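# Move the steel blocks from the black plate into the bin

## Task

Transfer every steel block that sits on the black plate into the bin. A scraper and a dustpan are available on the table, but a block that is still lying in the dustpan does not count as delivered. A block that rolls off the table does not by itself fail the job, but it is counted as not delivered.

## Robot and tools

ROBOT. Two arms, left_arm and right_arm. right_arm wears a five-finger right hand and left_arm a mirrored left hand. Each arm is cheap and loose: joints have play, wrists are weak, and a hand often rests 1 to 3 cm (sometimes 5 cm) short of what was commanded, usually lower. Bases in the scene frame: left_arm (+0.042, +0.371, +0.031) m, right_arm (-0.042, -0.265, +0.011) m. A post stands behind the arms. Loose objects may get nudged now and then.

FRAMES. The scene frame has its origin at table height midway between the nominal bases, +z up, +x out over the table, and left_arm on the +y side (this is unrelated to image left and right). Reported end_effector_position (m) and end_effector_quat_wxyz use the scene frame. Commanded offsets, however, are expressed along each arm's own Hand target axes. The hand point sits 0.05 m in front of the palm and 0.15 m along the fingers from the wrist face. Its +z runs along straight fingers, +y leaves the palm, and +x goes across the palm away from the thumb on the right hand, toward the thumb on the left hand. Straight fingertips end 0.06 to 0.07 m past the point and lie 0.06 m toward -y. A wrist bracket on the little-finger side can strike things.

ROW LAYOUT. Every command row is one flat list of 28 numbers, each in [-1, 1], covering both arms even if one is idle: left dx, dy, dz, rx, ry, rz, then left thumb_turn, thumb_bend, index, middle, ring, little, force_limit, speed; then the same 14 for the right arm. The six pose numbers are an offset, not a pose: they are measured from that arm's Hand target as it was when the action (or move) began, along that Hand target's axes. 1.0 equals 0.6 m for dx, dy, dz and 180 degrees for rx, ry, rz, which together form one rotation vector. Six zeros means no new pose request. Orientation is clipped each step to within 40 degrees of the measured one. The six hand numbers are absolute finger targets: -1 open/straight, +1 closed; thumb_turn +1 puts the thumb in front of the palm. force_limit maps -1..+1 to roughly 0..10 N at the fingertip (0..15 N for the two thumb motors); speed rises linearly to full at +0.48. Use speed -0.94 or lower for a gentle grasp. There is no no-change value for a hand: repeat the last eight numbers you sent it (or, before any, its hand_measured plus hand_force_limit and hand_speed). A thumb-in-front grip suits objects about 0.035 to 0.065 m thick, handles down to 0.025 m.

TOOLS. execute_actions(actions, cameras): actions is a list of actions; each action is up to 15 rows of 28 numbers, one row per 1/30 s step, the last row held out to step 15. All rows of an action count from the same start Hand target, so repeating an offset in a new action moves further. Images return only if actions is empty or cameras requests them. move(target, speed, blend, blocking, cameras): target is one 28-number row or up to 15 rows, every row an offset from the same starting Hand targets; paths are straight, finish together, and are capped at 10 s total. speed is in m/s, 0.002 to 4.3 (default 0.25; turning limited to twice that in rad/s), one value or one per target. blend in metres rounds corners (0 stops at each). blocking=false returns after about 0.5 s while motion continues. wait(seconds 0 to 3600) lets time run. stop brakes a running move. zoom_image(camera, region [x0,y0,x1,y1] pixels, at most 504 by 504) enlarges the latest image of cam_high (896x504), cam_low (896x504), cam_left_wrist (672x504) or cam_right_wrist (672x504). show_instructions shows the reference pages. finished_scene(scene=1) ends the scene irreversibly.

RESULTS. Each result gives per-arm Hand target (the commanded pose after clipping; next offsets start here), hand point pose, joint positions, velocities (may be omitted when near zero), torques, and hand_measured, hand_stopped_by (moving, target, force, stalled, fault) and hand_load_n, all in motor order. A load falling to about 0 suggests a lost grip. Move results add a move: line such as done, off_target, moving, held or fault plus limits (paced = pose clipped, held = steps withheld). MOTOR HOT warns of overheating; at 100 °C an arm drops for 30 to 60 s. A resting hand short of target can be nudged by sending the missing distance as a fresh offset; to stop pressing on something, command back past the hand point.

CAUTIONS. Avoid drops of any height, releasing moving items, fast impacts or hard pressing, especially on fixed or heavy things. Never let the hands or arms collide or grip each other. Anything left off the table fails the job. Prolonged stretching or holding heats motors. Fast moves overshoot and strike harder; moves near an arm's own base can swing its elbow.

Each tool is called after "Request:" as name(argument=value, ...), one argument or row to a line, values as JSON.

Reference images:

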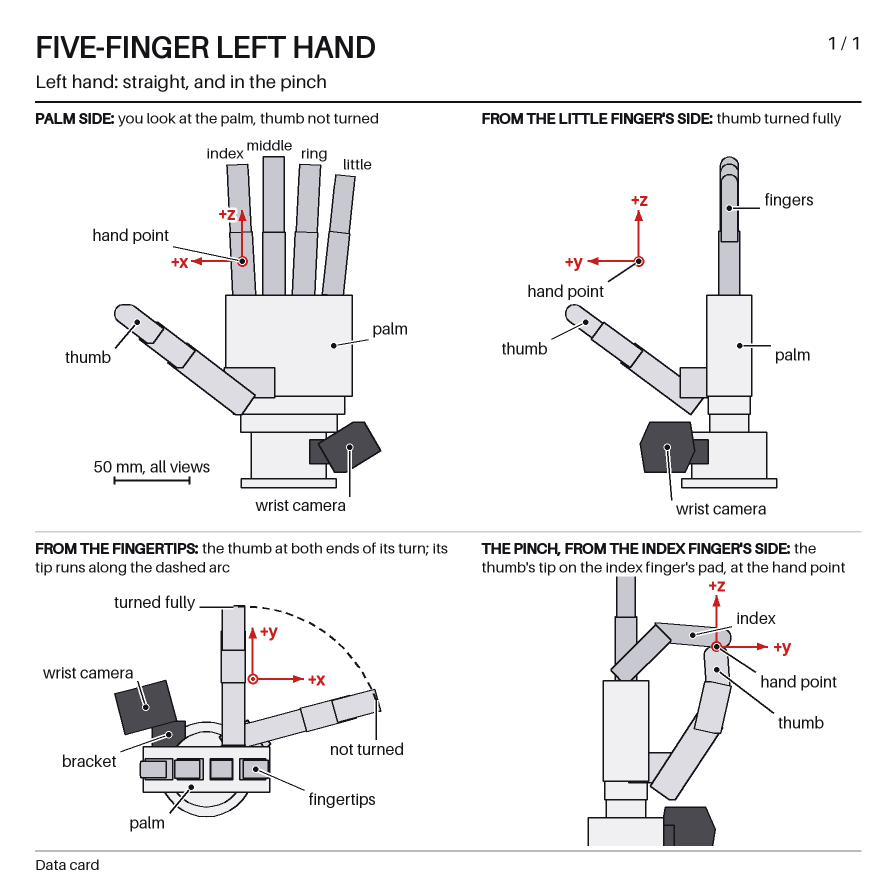

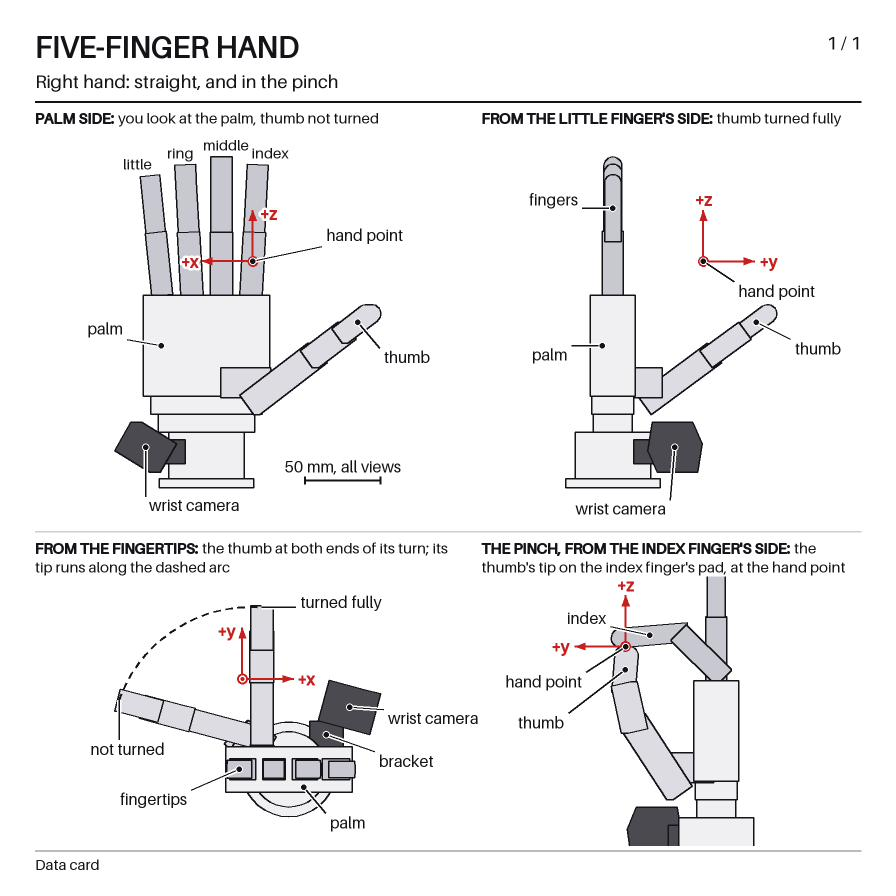

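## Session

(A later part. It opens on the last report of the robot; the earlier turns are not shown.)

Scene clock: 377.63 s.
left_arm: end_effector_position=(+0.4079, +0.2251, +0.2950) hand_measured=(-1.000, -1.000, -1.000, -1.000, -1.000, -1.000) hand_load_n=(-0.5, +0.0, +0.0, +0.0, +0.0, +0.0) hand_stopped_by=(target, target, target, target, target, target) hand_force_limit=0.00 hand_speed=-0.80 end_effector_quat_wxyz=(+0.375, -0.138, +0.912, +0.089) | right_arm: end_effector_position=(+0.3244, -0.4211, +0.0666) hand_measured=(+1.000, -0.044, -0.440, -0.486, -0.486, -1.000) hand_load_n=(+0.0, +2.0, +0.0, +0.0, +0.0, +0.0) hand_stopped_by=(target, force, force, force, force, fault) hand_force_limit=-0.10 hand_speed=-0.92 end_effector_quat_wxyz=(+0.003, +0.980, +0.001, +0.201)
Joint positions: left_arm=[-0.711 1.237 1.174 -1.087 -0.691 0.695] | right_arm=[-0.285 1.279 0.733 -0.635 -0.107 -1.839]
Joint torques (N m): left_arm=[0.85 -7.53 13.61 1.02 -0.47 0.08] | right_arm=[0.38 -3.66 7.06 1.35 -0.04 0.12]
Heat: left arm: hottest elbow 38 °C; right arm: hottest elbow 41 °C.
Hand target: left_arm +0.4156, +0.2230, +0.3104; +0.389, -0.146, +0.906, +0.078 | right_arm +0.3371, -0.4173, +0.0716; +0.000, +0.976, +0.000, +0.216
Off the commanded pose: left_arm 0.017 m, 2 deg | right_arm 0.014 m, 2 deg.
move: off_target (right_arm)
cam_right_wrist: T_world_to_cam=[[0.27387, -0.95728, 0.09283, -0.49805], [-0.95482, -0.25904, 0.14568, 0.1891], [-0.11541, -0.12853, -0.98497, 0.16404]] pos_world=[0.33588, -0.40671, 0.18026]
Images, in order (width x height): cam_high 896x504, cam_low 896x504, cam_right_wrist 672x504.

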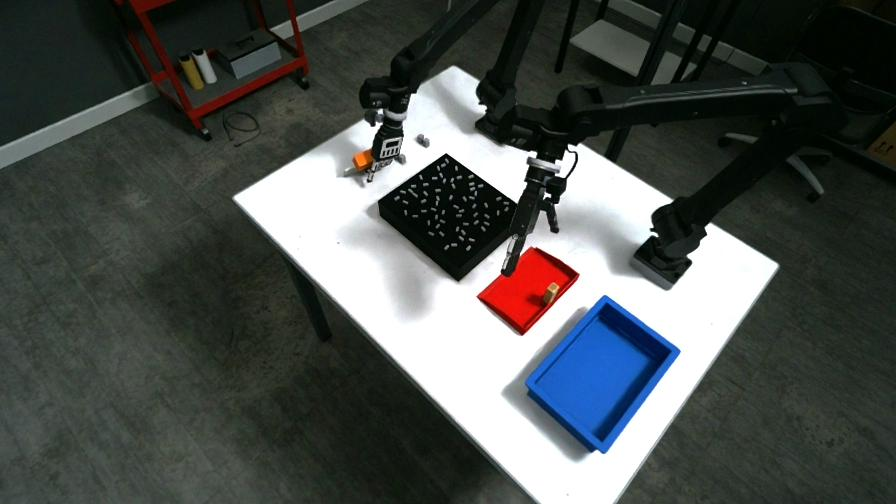

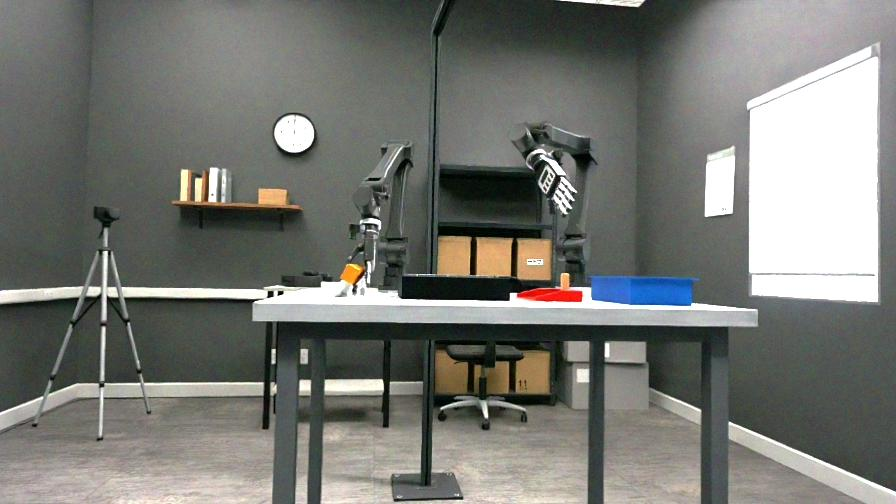

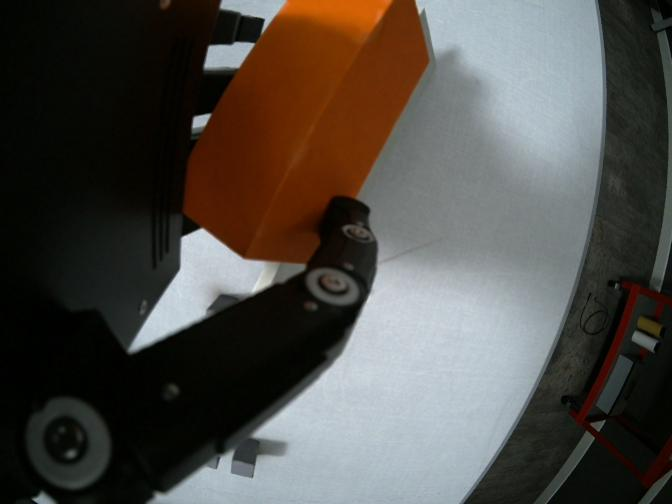

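Request:
move(
  target=[
    [0,0,0,0,0,0,-1,-1,-1,-1,-1,-1,0,-0.8, 0.0042,0.05,-0.009,0,0,0,1,0.1,0.35,0.35,-0.485,-1,-0.1,-0.92],
  ],
  speed=0.05,
  cameras=["cam_right_wrist","cam_low","cam_high"],
)

Request:
zoom_image(
  camera="cam_low",
  region=[305, 235, 405, 305],
)

Request:
zoom_image(
  camera="cam_high",
  region=[320, 110, 420, 200],
)

Scene clock: 425.50 s.
left_arm: end_effector_position=(+0.4079, +0.2251, +0.2950) hand_measured=(-1.000, -1.000, -1.000, -1.000, -1.000, -1.000) hand_load_n=(+0.0, +0.0, +0.0, +0.0, +0.0, +0.0) hand_stopped_by=(target, target, target, target, target, target) hand_force_limit=0.00 hand_speed=-0.80 end_effector_quat_wxyz=(+0.375, -0.138, +0.912, +0.089) | right_arm: end_effector_position=(+0.3242, -0.4357, +0.0664) hand_measured=(+1.000, -0.044, -0.440, -0.486, -0.486, -1.000) hand_load_n=(+0.0, +2.5, +0.5, +0.5, +0.0, +0.0) hand_stopped_by=(target, force, force, force, force, fault) hand_force_limit=-0.10 hand_speed=-0.92 end_effector_quat_wxyz=(-0.002, +0.979, +0.004, +0.204)
Joint positions: left_arm=[-0.711 1.237 1.174 -1.087 -0.691 0.695] | right_arm=[-0.334 1.289 0.741 -0.635 -0.137 -1.888]
Joint torques (N m): left_arm=[0.97 -7.3 13.59 1.02 -0.48 0.1] | right_arm=[-2.02 -3.25 9.18 0.39 -0.14 -0.08]
Heat: left arm: hottest elbow 39 °C; right arm: hottest elbow 37 °C.
Hand target: left_arm +0.4156, +0.2230, +0.3104; +0.389, -0.146, +0.906, +0.078 | right_arm +0.3371, -0.4473, +0.0776; +0.000, +0.976, +0.000, +0.216
Off the commanded pose: left_arm 0.017 m, 2 deg | right_arm 0.021 m, 2 deg.
move: off_target (right_arm)
cam_right_wrist: T_world_to_cam=[[0.28055, -0.95587, 0.08719, -0.5132], [-0.95382, -0.26748, 0.13667, 0.18164], [-0.10732, -0.12151, -0.98677, 0.16239]] pos_world=[0.33466, -0.42223, 0.18016]
Images, in order (width x height): cam_high 896x504, cam_low 896x504, cam_right_wrist 672x504.

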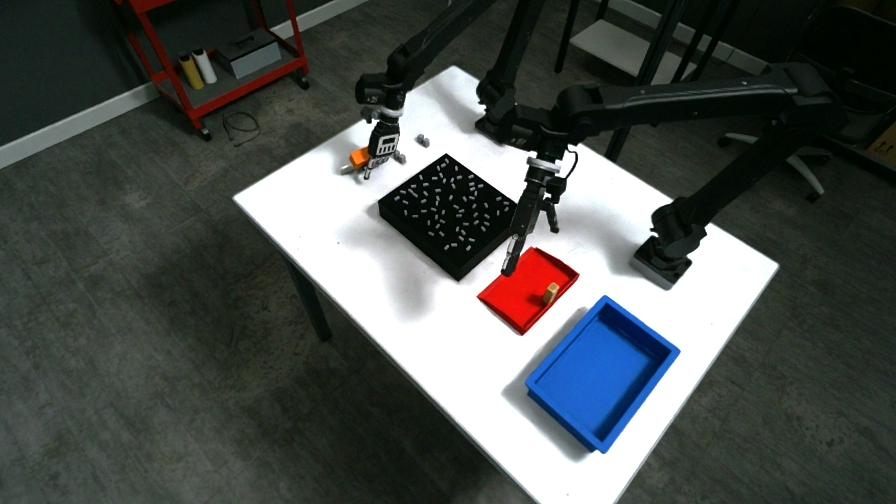

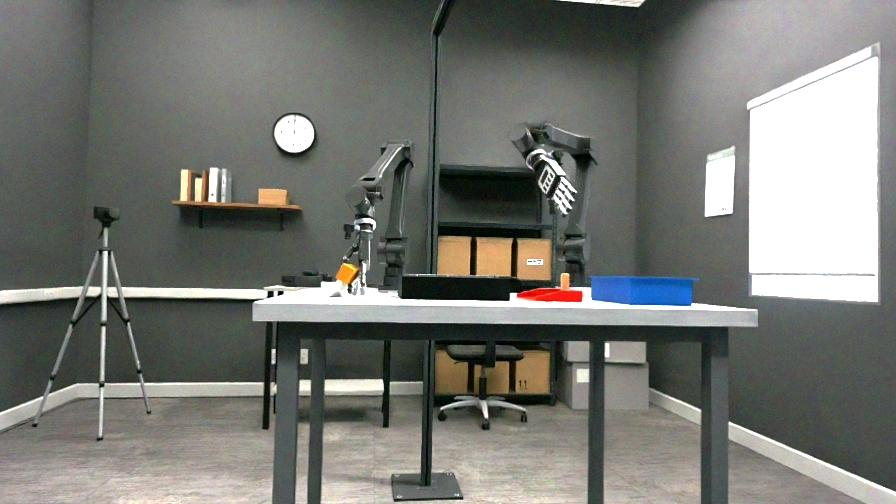

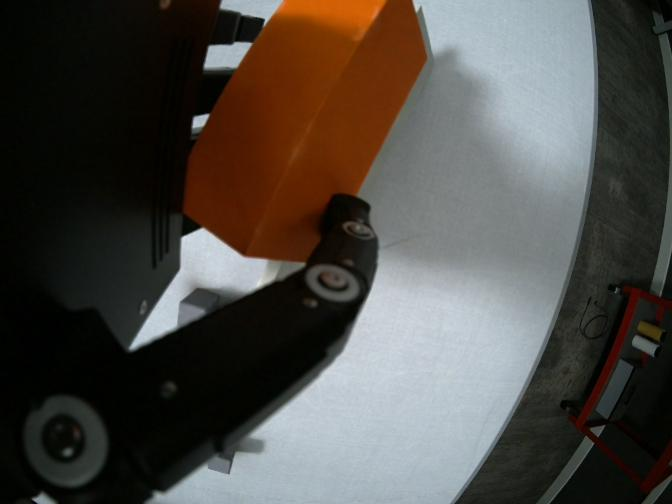

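Scaled by 5.040.

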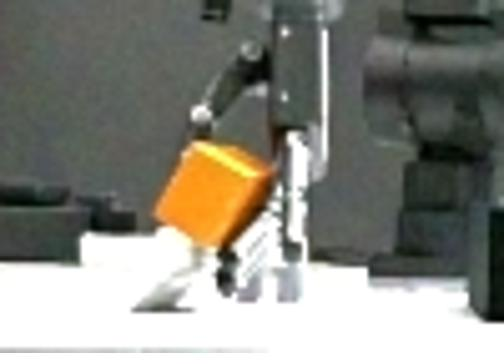

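Scaled by 5.040.

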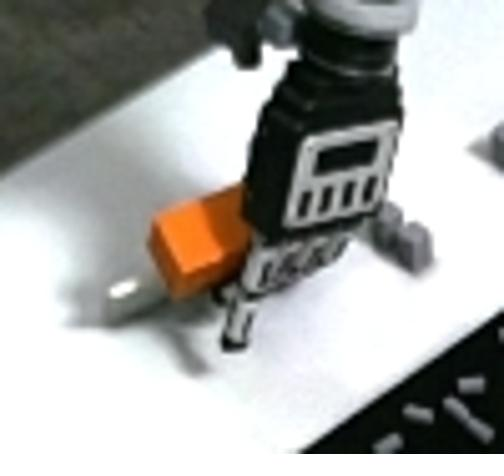

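Request:
move(
  target=[
    [0,0,0,0,0,0,-1,-1,-1,-1,-1,-1,0,-0.8, 0,0,0,0,0,0,1,-0.2,0.35,0.35,-0.485,-1,-0.1,-0.9],
  ],
  speed=0.05,
  cameras=["cam_right_wrist","cam_low"],
)

Request:
zoom_image(
  camera="cam_low",
  region=[305, 235, 405, 305],
)

Scene clock: 451.13 s.
left_arm: end_effector_position=(+0.4079, +0.2251, +0.2950) hand_measured=(-1.000, -1.000, -1.000, -1.000, -1.000, -1.000) hand_load_n=(+0.0, -0.5, +0.0, +0.0, +0.0, +0.0) hand_stopped_by=(target, target, target, target, target, target) hand_force_limit=0.00 hand_speed=-0.80 end_effector_quat_wxyz=(+0.375, -0.138, +0.912, +0.089) | right_arm: end_effector_position=(+0.3231, -0.4349, +0.0620) hand_measured=(+1.000, -0.200, -0.440, -0.486, -0.486, -1.000) hand_load_n=(+0.0, +0.0, +0.0, +0.0, +0.0, +0.0) hand_stopped_by=(target, target, force, force, force, fault) hand_force_limit=-0.10 hand_speed=-0.90 end_effector_quat_wxyz=(-0.005, +0.980, +0.000, +0.199)
Joint positions: left_arm=[-0.711 1.237 1.174 -1.087 -0.691 0.695] | right_arm=[-0.334 1.299 0.741 -0.635 -0.139 -1.88]
Joint torques (N m): left_arm=[0.73 -7.36 13.6 1.06 -0.47 0.08] | right_arm=[-2.02 -3.96 9.13 0.38 -0.1 -0.09]
Heat: left arm: hottest elbow 39 °C; right arm: hottest elbow 40 °C.
Hand target: left_arm +0.4156, +0.2230, +0.3104; +0.389, -0.146, +0.906, +0.078 | right_arm +0.3371, -0.4473, +0.0776; +0.000, +0.976, +0.000, +0.216
Off the commanded pose: left_arm 0.017 m, 2 deg | right_arm 0.024 m, 2 deg.
move: done
cam_right_wrist: T_world_to_cam=[[0.27512, -0.95833, 0.07693, -0.51048], [-0.95419, -0.26239, 0.14379, 0.18332], [-0.11761, -0.11296, -0.98661, 0.16517]] pos_world=[0.33479, -0.42245, 0.17587]
Images, in order (width x height): cam_low 896x504, cam_right_wrist 672x504.

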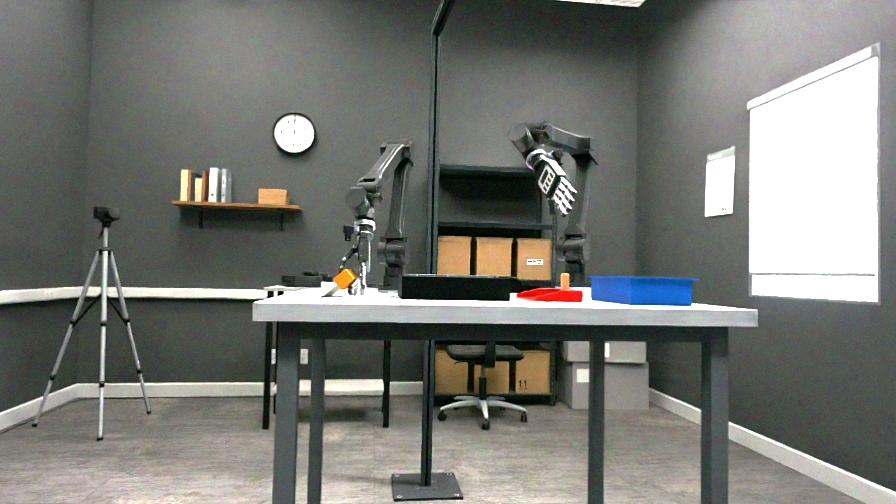

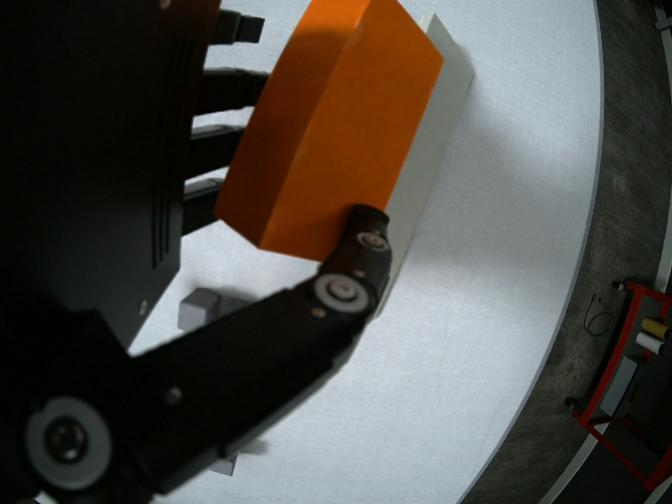

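Scaled by 5.040.

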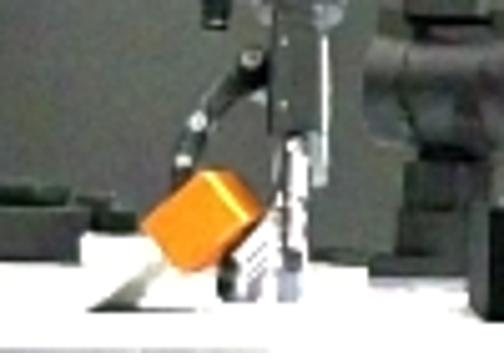

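Request:
zoom_image(
  camera="cam_high",
  region=[370, 110, 460, 200],
)

This scene's latest camera images include none from cam_high. They are from: cam_low, cam_right_wrist. cam_high's image comes with the result of a call that names it in "cameras".

Request:
move(
  target=[
    [0,0,0,0,0,0,-1,-1,-1,-1,-1,-1,0,-0.8, 0,0,0,0,0,0,1,0.2,0.35,0.35,-0.485,-1,-0.05,-0.92],
  ],
  speed=0.05,
  cameras=["cam_right_wrist","cam_low","cam_high"],
)

Request:
zoom_image(
  camera="cam_high",
  region=[330, 110, 460, 200],
)

Request:
zoom_image(
  camera="cam_low",
  region=[305, 235, 405, 305],
)

Scene clock: 470.33 s.
left_arm: end_effector_position=(+0.4079, +0.2251, +0.2950) hand_measured=(-1.000, -1.000, -1.000, -1.000, -1.000, -1.000) hand_load_n=(+0.0, +0.0, +0.0, +0.0, +0.0, +0.0) hand_stopped_by=(target, target, target, target, target, target) hand_force_limit=0.00 hand_speed=-0.80 end_effector_quat_wxyz=(+0.375, -0.138, +0.912, +0.089) | right_arm: end_effector_position=(+0.3232, -0.4357, +0.0622) hand_measured=(+1.000, -0.112, -0.440, -0.486, -0.486, -1.000) hand_load_n=(+1.5, +7.0, +1.0, +0.0, +2.0, +0.0) hand_stopped_by=(target, force, force, force, force, fault) hand_force_limit=-0.05 hand_speed=-0.92 end_effector_quat_wxyz=(-0.004, +0.980, +0.002, +0.199)
Joint positions: left_arm=[-0.711 1.237 1.174 -1.087 -0.691 0.695] | right_arm=[-0.336 1.299 0.741 -0.635 -0.139 -1.887]
Joint torques (N m): left_arm=[0.85 -7.41 13.6 1.03 -0.46 0.09] | right_arm=[-1.9 -4.07 9.11 0.34 -0.09 -0.09]
Heat: left arm: hottest elbow 39 °C; right arm: hottest elbow 40 °C.
Hand target: left_arm +0.4156, +0.2230, +0.3104; +0.389, -0.146, +0.906, +0.078 | right_arm +0.3371, -0.4473, +0.0776; +0.000, +0.976, +0.000, +0.216
Off the commanded pose: left_arm 0.017 m, 2 deg | right_arm 0.024 m, 2 deg.
move: done
cam_right_wrist: T_world_to_cam=[[0.27905, -0.957, 0.07921, -0.51202], [-0.95311, -0.26596, 0.14438, 0.18122], [-0.11711, -0.11579, -0.98635, 0.16381]] pos_world=[0.33479, -0.42285, 0.17597]
Images, in order (width x height): cam_high 896x504, cam_low 896x504, cam_right_wrist 672x504.

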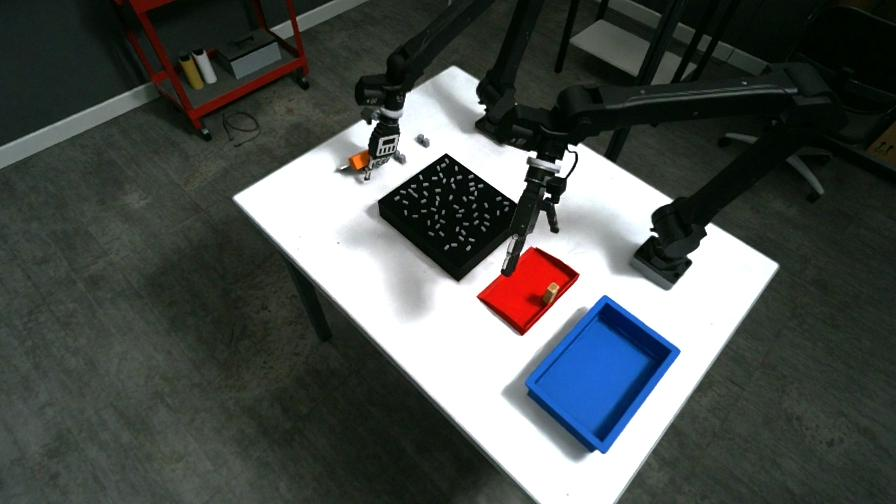

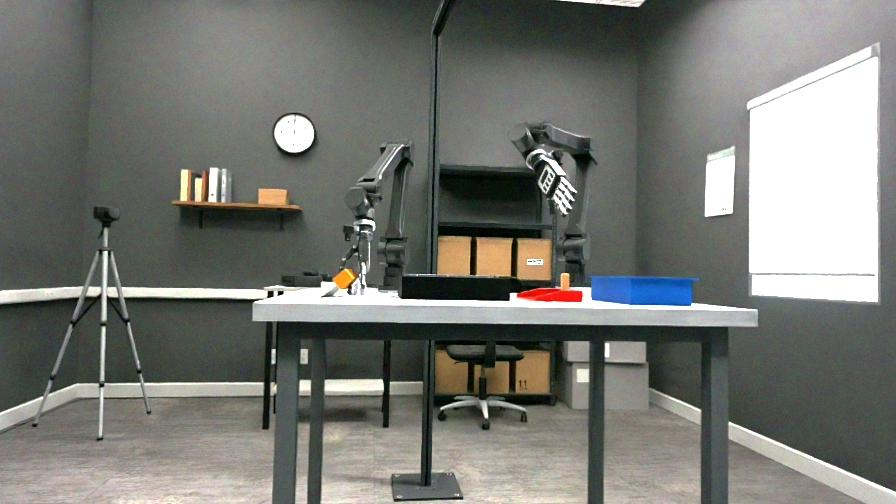

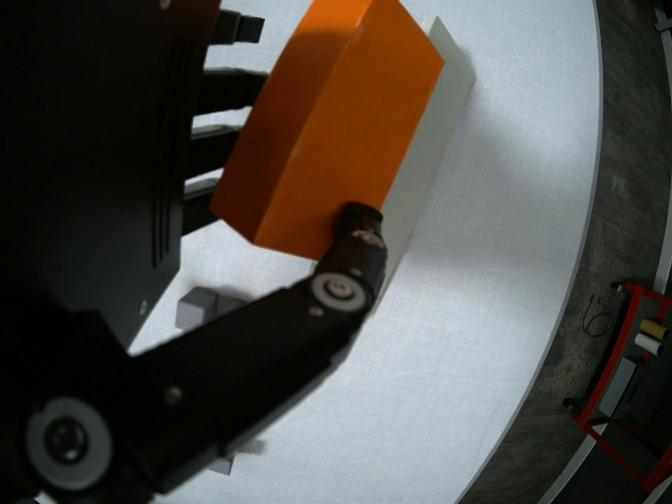

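Scaled by 3.877.

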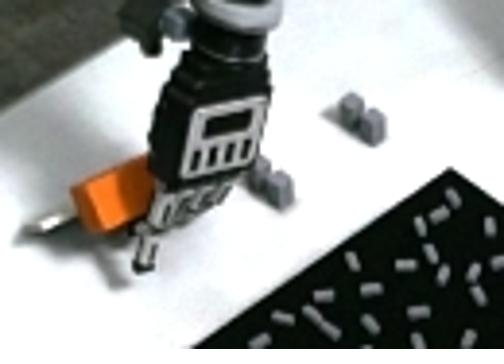

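Scaled by 5.040.

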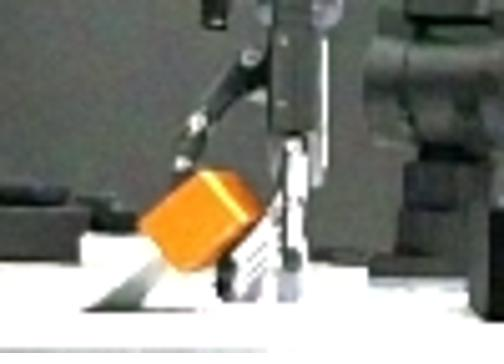

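Request:
move(
  target=[
    [0,0,0,0,0,0,-1,-1,-1,-1,-1,-1,0,-0.8, 0.0352,0,-0.0755,0,0,0,1,0.2,0.35,0.35,-0.485,-1,-0.05,-0.92],
  ],
  speed=0.05,
  cameras=["cam_right_wrist","cam_low","cam_high"],
)

Request:
zoom_image(
  camera="cam_high",
  region=[330, 80, 460, 200],
)

Request:
zoom_image(
  camera="cam_low",
  region=[305, 215, 405, 305],
)

Scene clock: 479.33 s.
left_arm: end_effector_position=(+0.4079, +0.2251, +0.2950) hand_measured=(-1.000, -1.000, -1.000, -1.000, -1.000, -1.000) hand_load_n=(+0.0, +0.0, +0.0, +0.0, +0.0, +0.0) hand_stopped_by=(target, target, target, target, target, target) hand_force_limit=0.00 hand_speed=-0.80 end_effector_quat_wxyz=(+0.375, -0.138, +0.912, +0.089) | right_arm: end_effector_position=(+0.3194, -0.4337, +0.0973) hand_measured=(+1.000, -0.110, -0.440, -0.486, -0.486, -1.000) hand_load_n=(+0.0, +0.0, +0.0, +0.0, +0.5, +0.0) hand_stopped_by=(target, force, force, force, force, fault) hand_force_limit=-0.05 hand_speed=-0.92 end_effector_quat_wxyz=(-0.010, +0.983, -0.001, +0.184)
Joint positions: left_arm=[-0.711 1.237 1.174 -1.087 -0.691 0.695] | right_arm=[-0.334 1.255 0.816 -0.788 -0.139 -1.882]
Joint torques (N m): left_arm=[0.79 -7.47 13.53 0.99 -0.47 0.1] | right_arm=[-1.85 -5.6 10.41 0.32 -0.08 -0.07]
Heat: left arm: hottest elbow 39 °C; right arm: hottest elbow 41 °C.
Hand target: left_arm +0.4156, +0.2230, +0.3104; +0.389, -0.146, +0.906, +0.078 | right_arm +0.3371, -0.4473, +0.1276; +0.000, +0.976, +0.000, +0.216
Off the commanded pose: left_arm 0.017 m, 2 deg | right_arm 0.038 m, 4 deg.
move: off_target (right_arm)
cam_right_wrist: T_world_to_cam=[[0.27869, -0.95863, 0.05793, -0.51032], [-0.94879, -0.26548, 0.17124, 0.16943], [-0.14878, -0.10269, -0.98352, 0.21376]] pos_world=[0.33477, -0.42228, 0.21079]
Images, in order (width x height): cam_high 896x504, cam_low 896x504, cam_right_wrist 672x504.

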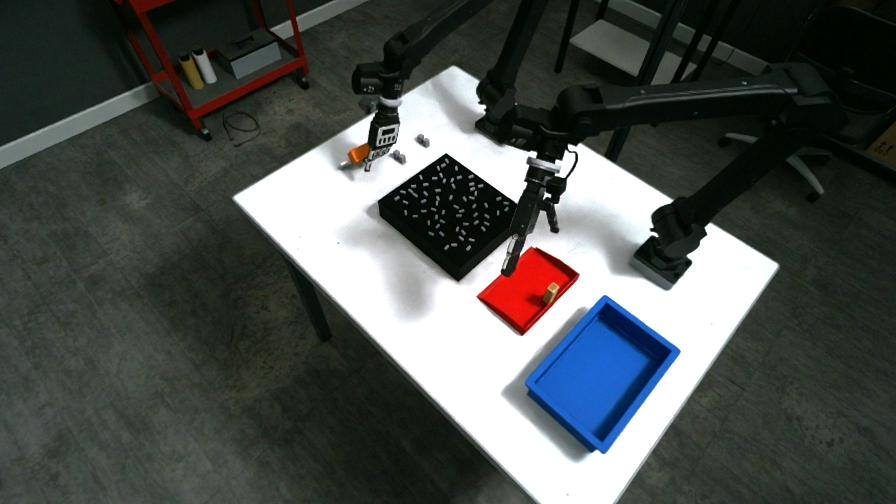

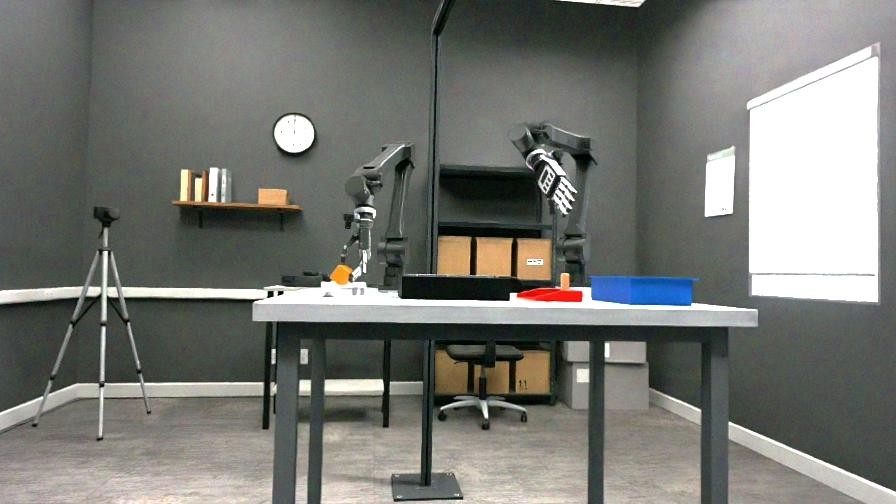

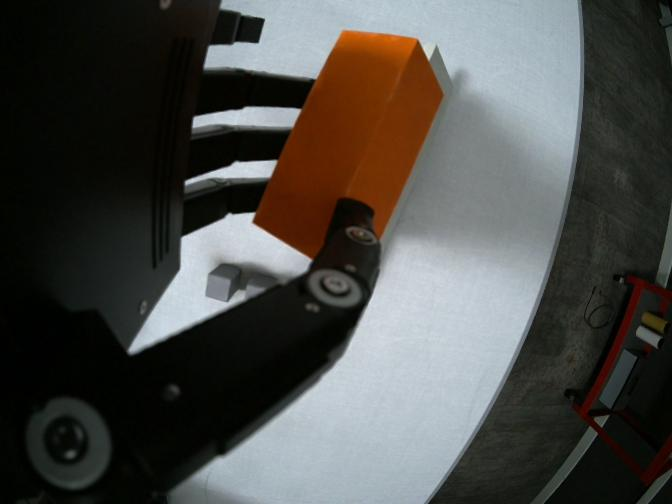

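Scaled by 3.877.

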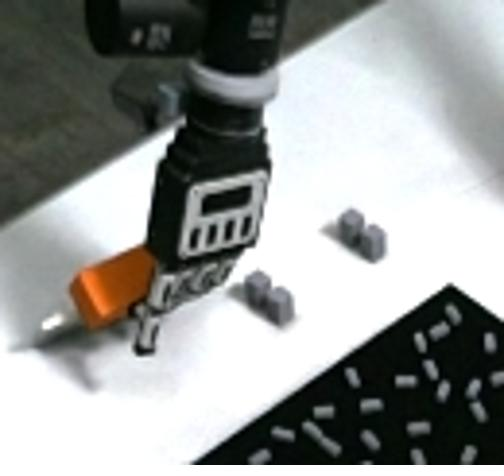

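Scaled by 5.040.

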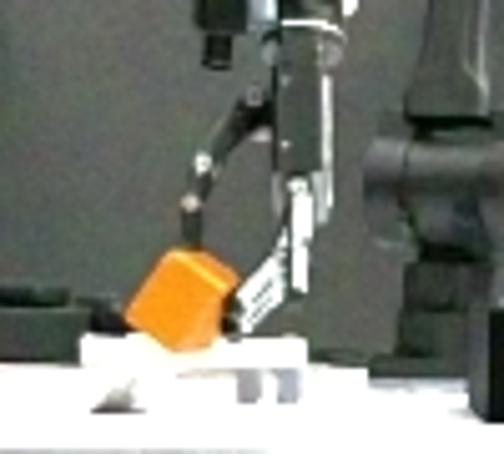

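Request:
move(
  target=[
    [0,0,0,0,0,0,-1,-1,-1,-1,-1,-1,0,-0.8, 0.0070,0,-0.0151,0,0,0,1,0.2,0.35,0.35,-0.485,-1,-0.05,-0.92],
    [0,0,0,0,0,0,-1,-1,-1,-1,-1,-1,0,-0.8, 0.0070,0.05,-0.0151,0,0,0,1,0.2,0.35,0.35,-0.485,-1,-0.05,-0.92],
  ],
  speed=0.04,
  cameras=["cam_right_wrist","cam_low","cam_high"],
)

Request:
zoom_image(
  camera="cam_high",
  region=[330, 80, 460, 200],
)

Request:
zoom_image(
  camera="cam_low",
  region=[305, 215, 405, 305],
)

Scene clock: 495.93 s.
left_arm: end_effector_position=(+0.4079, +0.2251, +0.2950) hand_measured=(-1.000, -1.000, -1.000, -1.000, -1.000, -1.000) hand_load_n=(+0.0, +0.0, +0.0, +0.0, +0.0, +0.0) hand_stopped_by=(target, target, target, target, target, target) hand_force_limit=0.00 hand_speed=-0.80 end_effector_quat_wxyz=(+0.375, -0.138, +0.912, +0.089) | right_arm: end_effector_position=(+0.3208, -0.4629, +0.1158) hand_measured=(+1.000, -0.110, -0.440, -0.486, -0.486, -1.000) hand_load_n=(+0.0, +0.0, +0.0, +0.0, +0.0, +0.0) hand_stopped_by=(target, force, force, force, force, fault) hand_force_limit=-0.05 hand_speed=-0.92 end_effector_quat_wxyz=(-0.009, +0.981, -0.004, +0.194)
Joint positions: left_arm=[-0.711 1.237 1.174 -1.087 -0.691 0.695] | right_arm=[-0.414 1.255 0.865 -0.826 -0.169 -1.95]
Joint torques (N m): left_arm=[0.73 -7.53 13.57 1.06 -0.48 0.09] | right_arm=[-1.85 -4.01 10.65 0.32 -0.12 -0.12]
Heat: left arm: hottest elbow 39 °C; right arm: hottest elbow 40 °C.
Hand target: left_arm +0.4156, +0.2230, +0.3104; +0.389, -0.146, +0.906, +0.078 | right_arm +0.3371, -0.4773, +0.1376; +0.000, +0.976, +0.000, +0.216
Off the commanded pose: left_arm 0.017 m, 2 deg | right_arm 0.031 m, 3 deg.
move: off_target (right_arm)
cam_right_wrist: T_world_to_cam=[[0.27096, -0.96032, 0.06612, -0.53906], [-0.95404, -0.25878, 0.15111, 0.16689], [-0.128, -0.10402, -0.9863, 0.2222]] pos_world=[0.33372, -0.45137, 0.22958]
Images, in order (width x height): cam_high 896x504, cam_low 896x504, cam_right_wrist 672x504.

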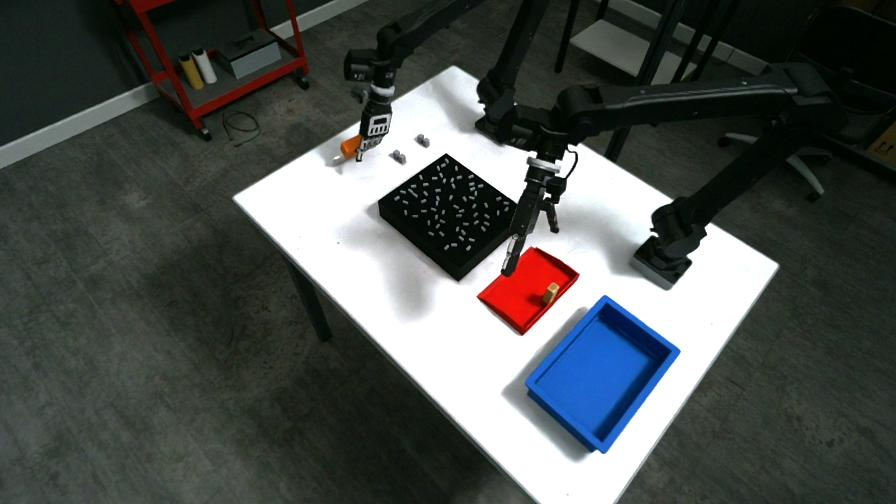

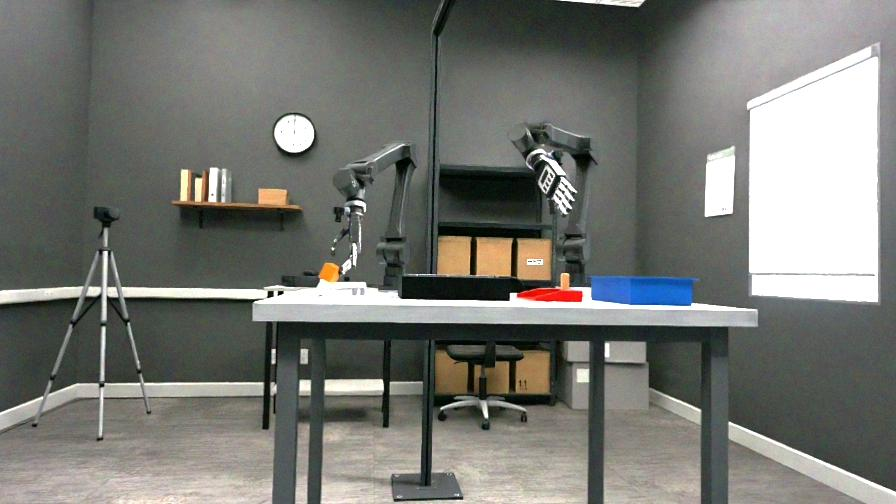

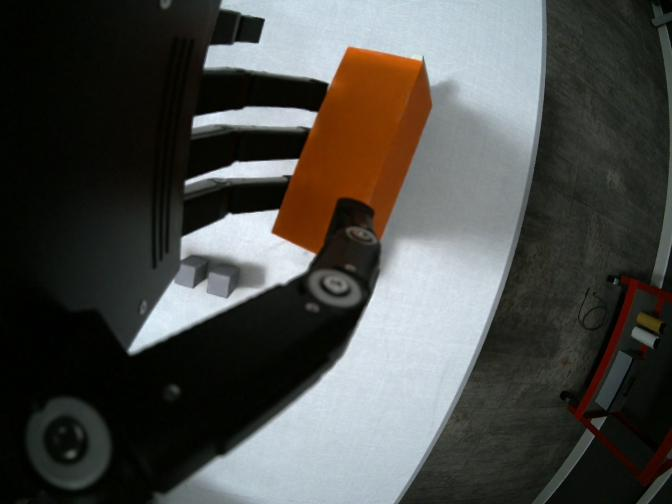

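Scaled by 3.877.

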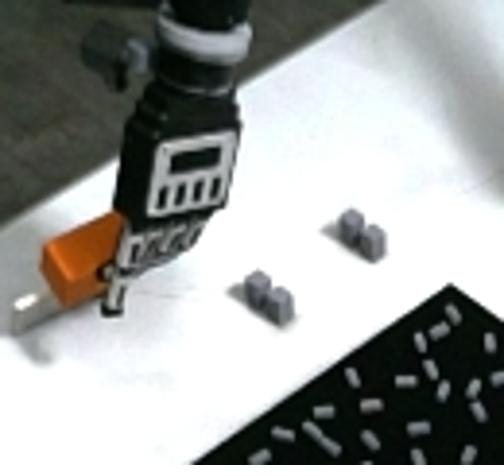

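Scaled by 5.040.

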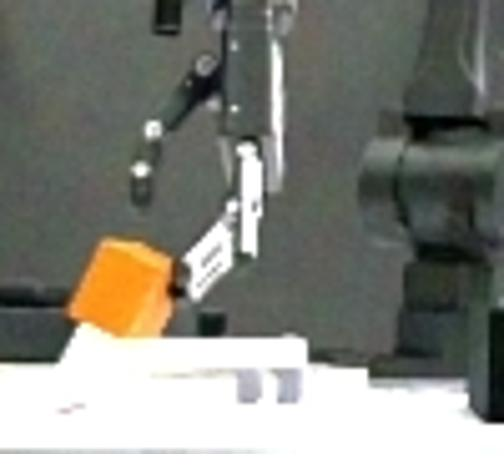

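Request:
move(
  target=[
    [0,0,0,0,0,0,-1,-1,-1,-1,-1,-1,0,-0.8, -0.0141,0.0167,0.0302,0,0,0,1,-0.11,-0.44,-0.486,-0.486,-1,0.0,-0.5],
    [0,0,0,0,0,0,-1,-1,-1,-1,-1,-1,0,-0.8, -0.0141,0.0167,0.0302,0,0,0,1,-0.11,-0.75,-0.75,-0.75,-1,0.0,-0.6],
  ],
  speed=0.05,
  cameras=["cam_right_wrist","cam_low","cam_high"],
)

Request:
zoom_image(
  camera="cam_low",
  region=[285, 215, 385, 305],
)

Scene clock: 520.60 s.
left_arm: end_effector_position=(+0.4079, +0.2251, +0.2950) hand_measured=(-1.000, -1.000, -1.000, -1.000, -1.000, -1.000) hand_load_n=(+0.0, +0.0, +0.0, +0.0, +0.0, +0.0) hand_stopped_by=(target, target, target, target, target, target) hand_force_limit=0.00 hand_speed=-0.80 end_effector_quat_wxyz=(+0.375, -0.138, +0.912, +0.089) | right_arm: end_effector_position=(+0.3229, -0.4757, +0.1047) hand_measured=(+1.000, -0.110, -0.750, -0.750, -0.750, -1.000) hand_load_n=(+0.0, +0.0, +0.0, +0.0, +0.0, +0.0) hand_stopped_by=(target, target, target, target, target, fault) hand_force_limit=0.00 hand_speed=-0.60 end_effector_quat_wxyz=(-0.009, +0.981, -0.006, +0.194)
Joint positions: left_arm=[-0.711 1.237 1.174 -1.087 -0.691 0.695] | right_arm=[-0.444 1.29 0.865 -0.797 -0.18 -1.974]
Joint torques (N m): left_arm=[0.85 -7.47 13.59 1.01 -0.47 0.09] | right_arm=[-2.02 -4.25 8.53 1.26 -0.11 -0.11]
Heat: left arm: hottest elbow 39 °C; right arm: hottest elbow 41 °C.
Hand target: left_arm +0.4156, +0.2230, +0.3104; +0.389, -0.146, +0.906, +0.078 | right_arm +0.3371, -0.4873, +0.1176; +0.000, +0.976, +0.000, +0.216
Off the commanded pose: left_arm 0.017 m, 2 deg | right_arm 0.022 m, 3 deg.
move: off_target (right_arm); target 2's new numbers were sent with right_arm's hand 0.023 m and 3 deg from that target
cam_right_wrist: T_world_to_cam=[[0.26696, -0.96161, 0.06353, -0.5502], [-0.95498, -0.25512, 0.15142, 0.16922], [-0.1294, -0.10109, -0.98643, 0.21204]] pos_world=[0.33592, -0.46447, 0.21849]
Images, in order (width x height): cam_high 896x504, cam_low 896x504, cam_right_wrist 672x504.

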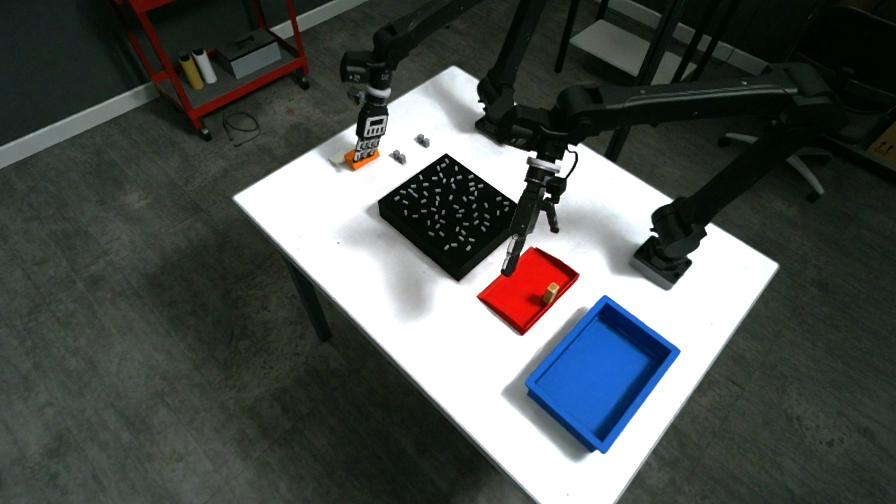

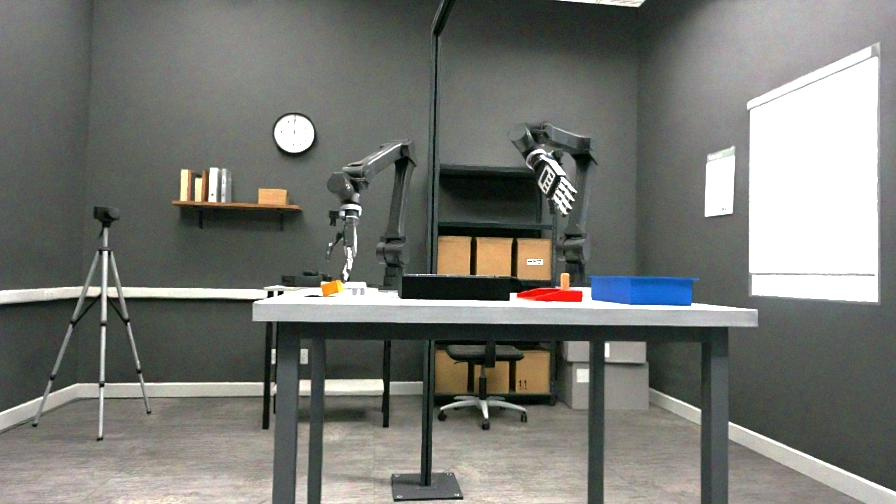

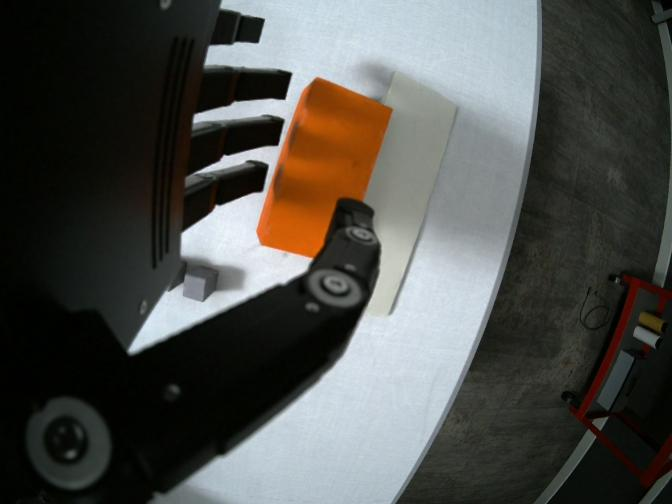

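Scaled by 5.040.

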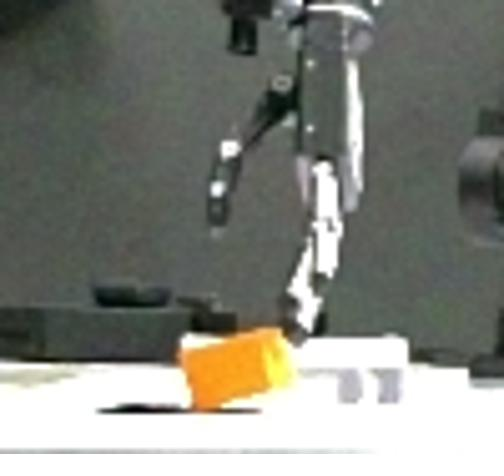

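Request:
zoom_image(
  camera="cam_low",
  region=[300, 265, 370, 305],
)

Request:
zoom_image(
  camera="cam_high",
  region=[320, 130, 400, 180],
)

Request:
zoom_image(
  camera="cam_right_wrist",
  region=[230, 50, 480, 330],
)

Scaled by 7.200.

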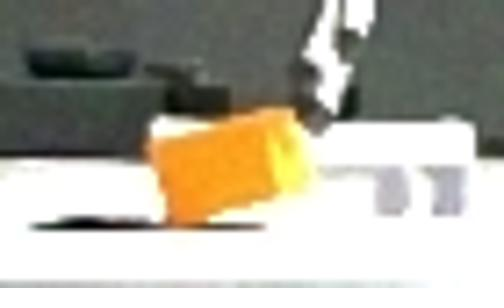

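Scaled by 6.300.

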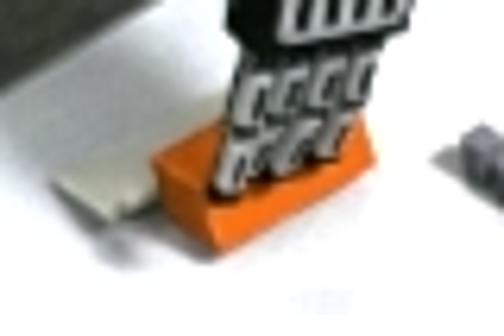

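Scaled by 1.800 from the camera's image (finer frame: 960x720).

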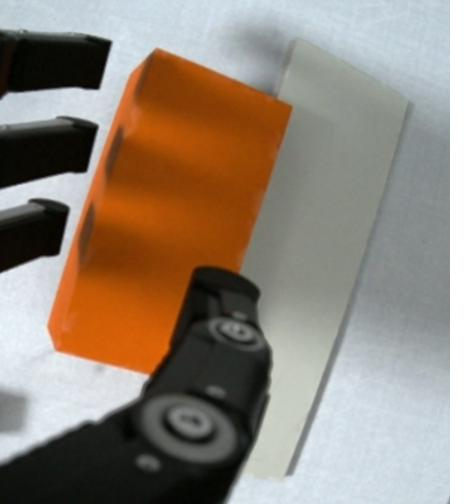

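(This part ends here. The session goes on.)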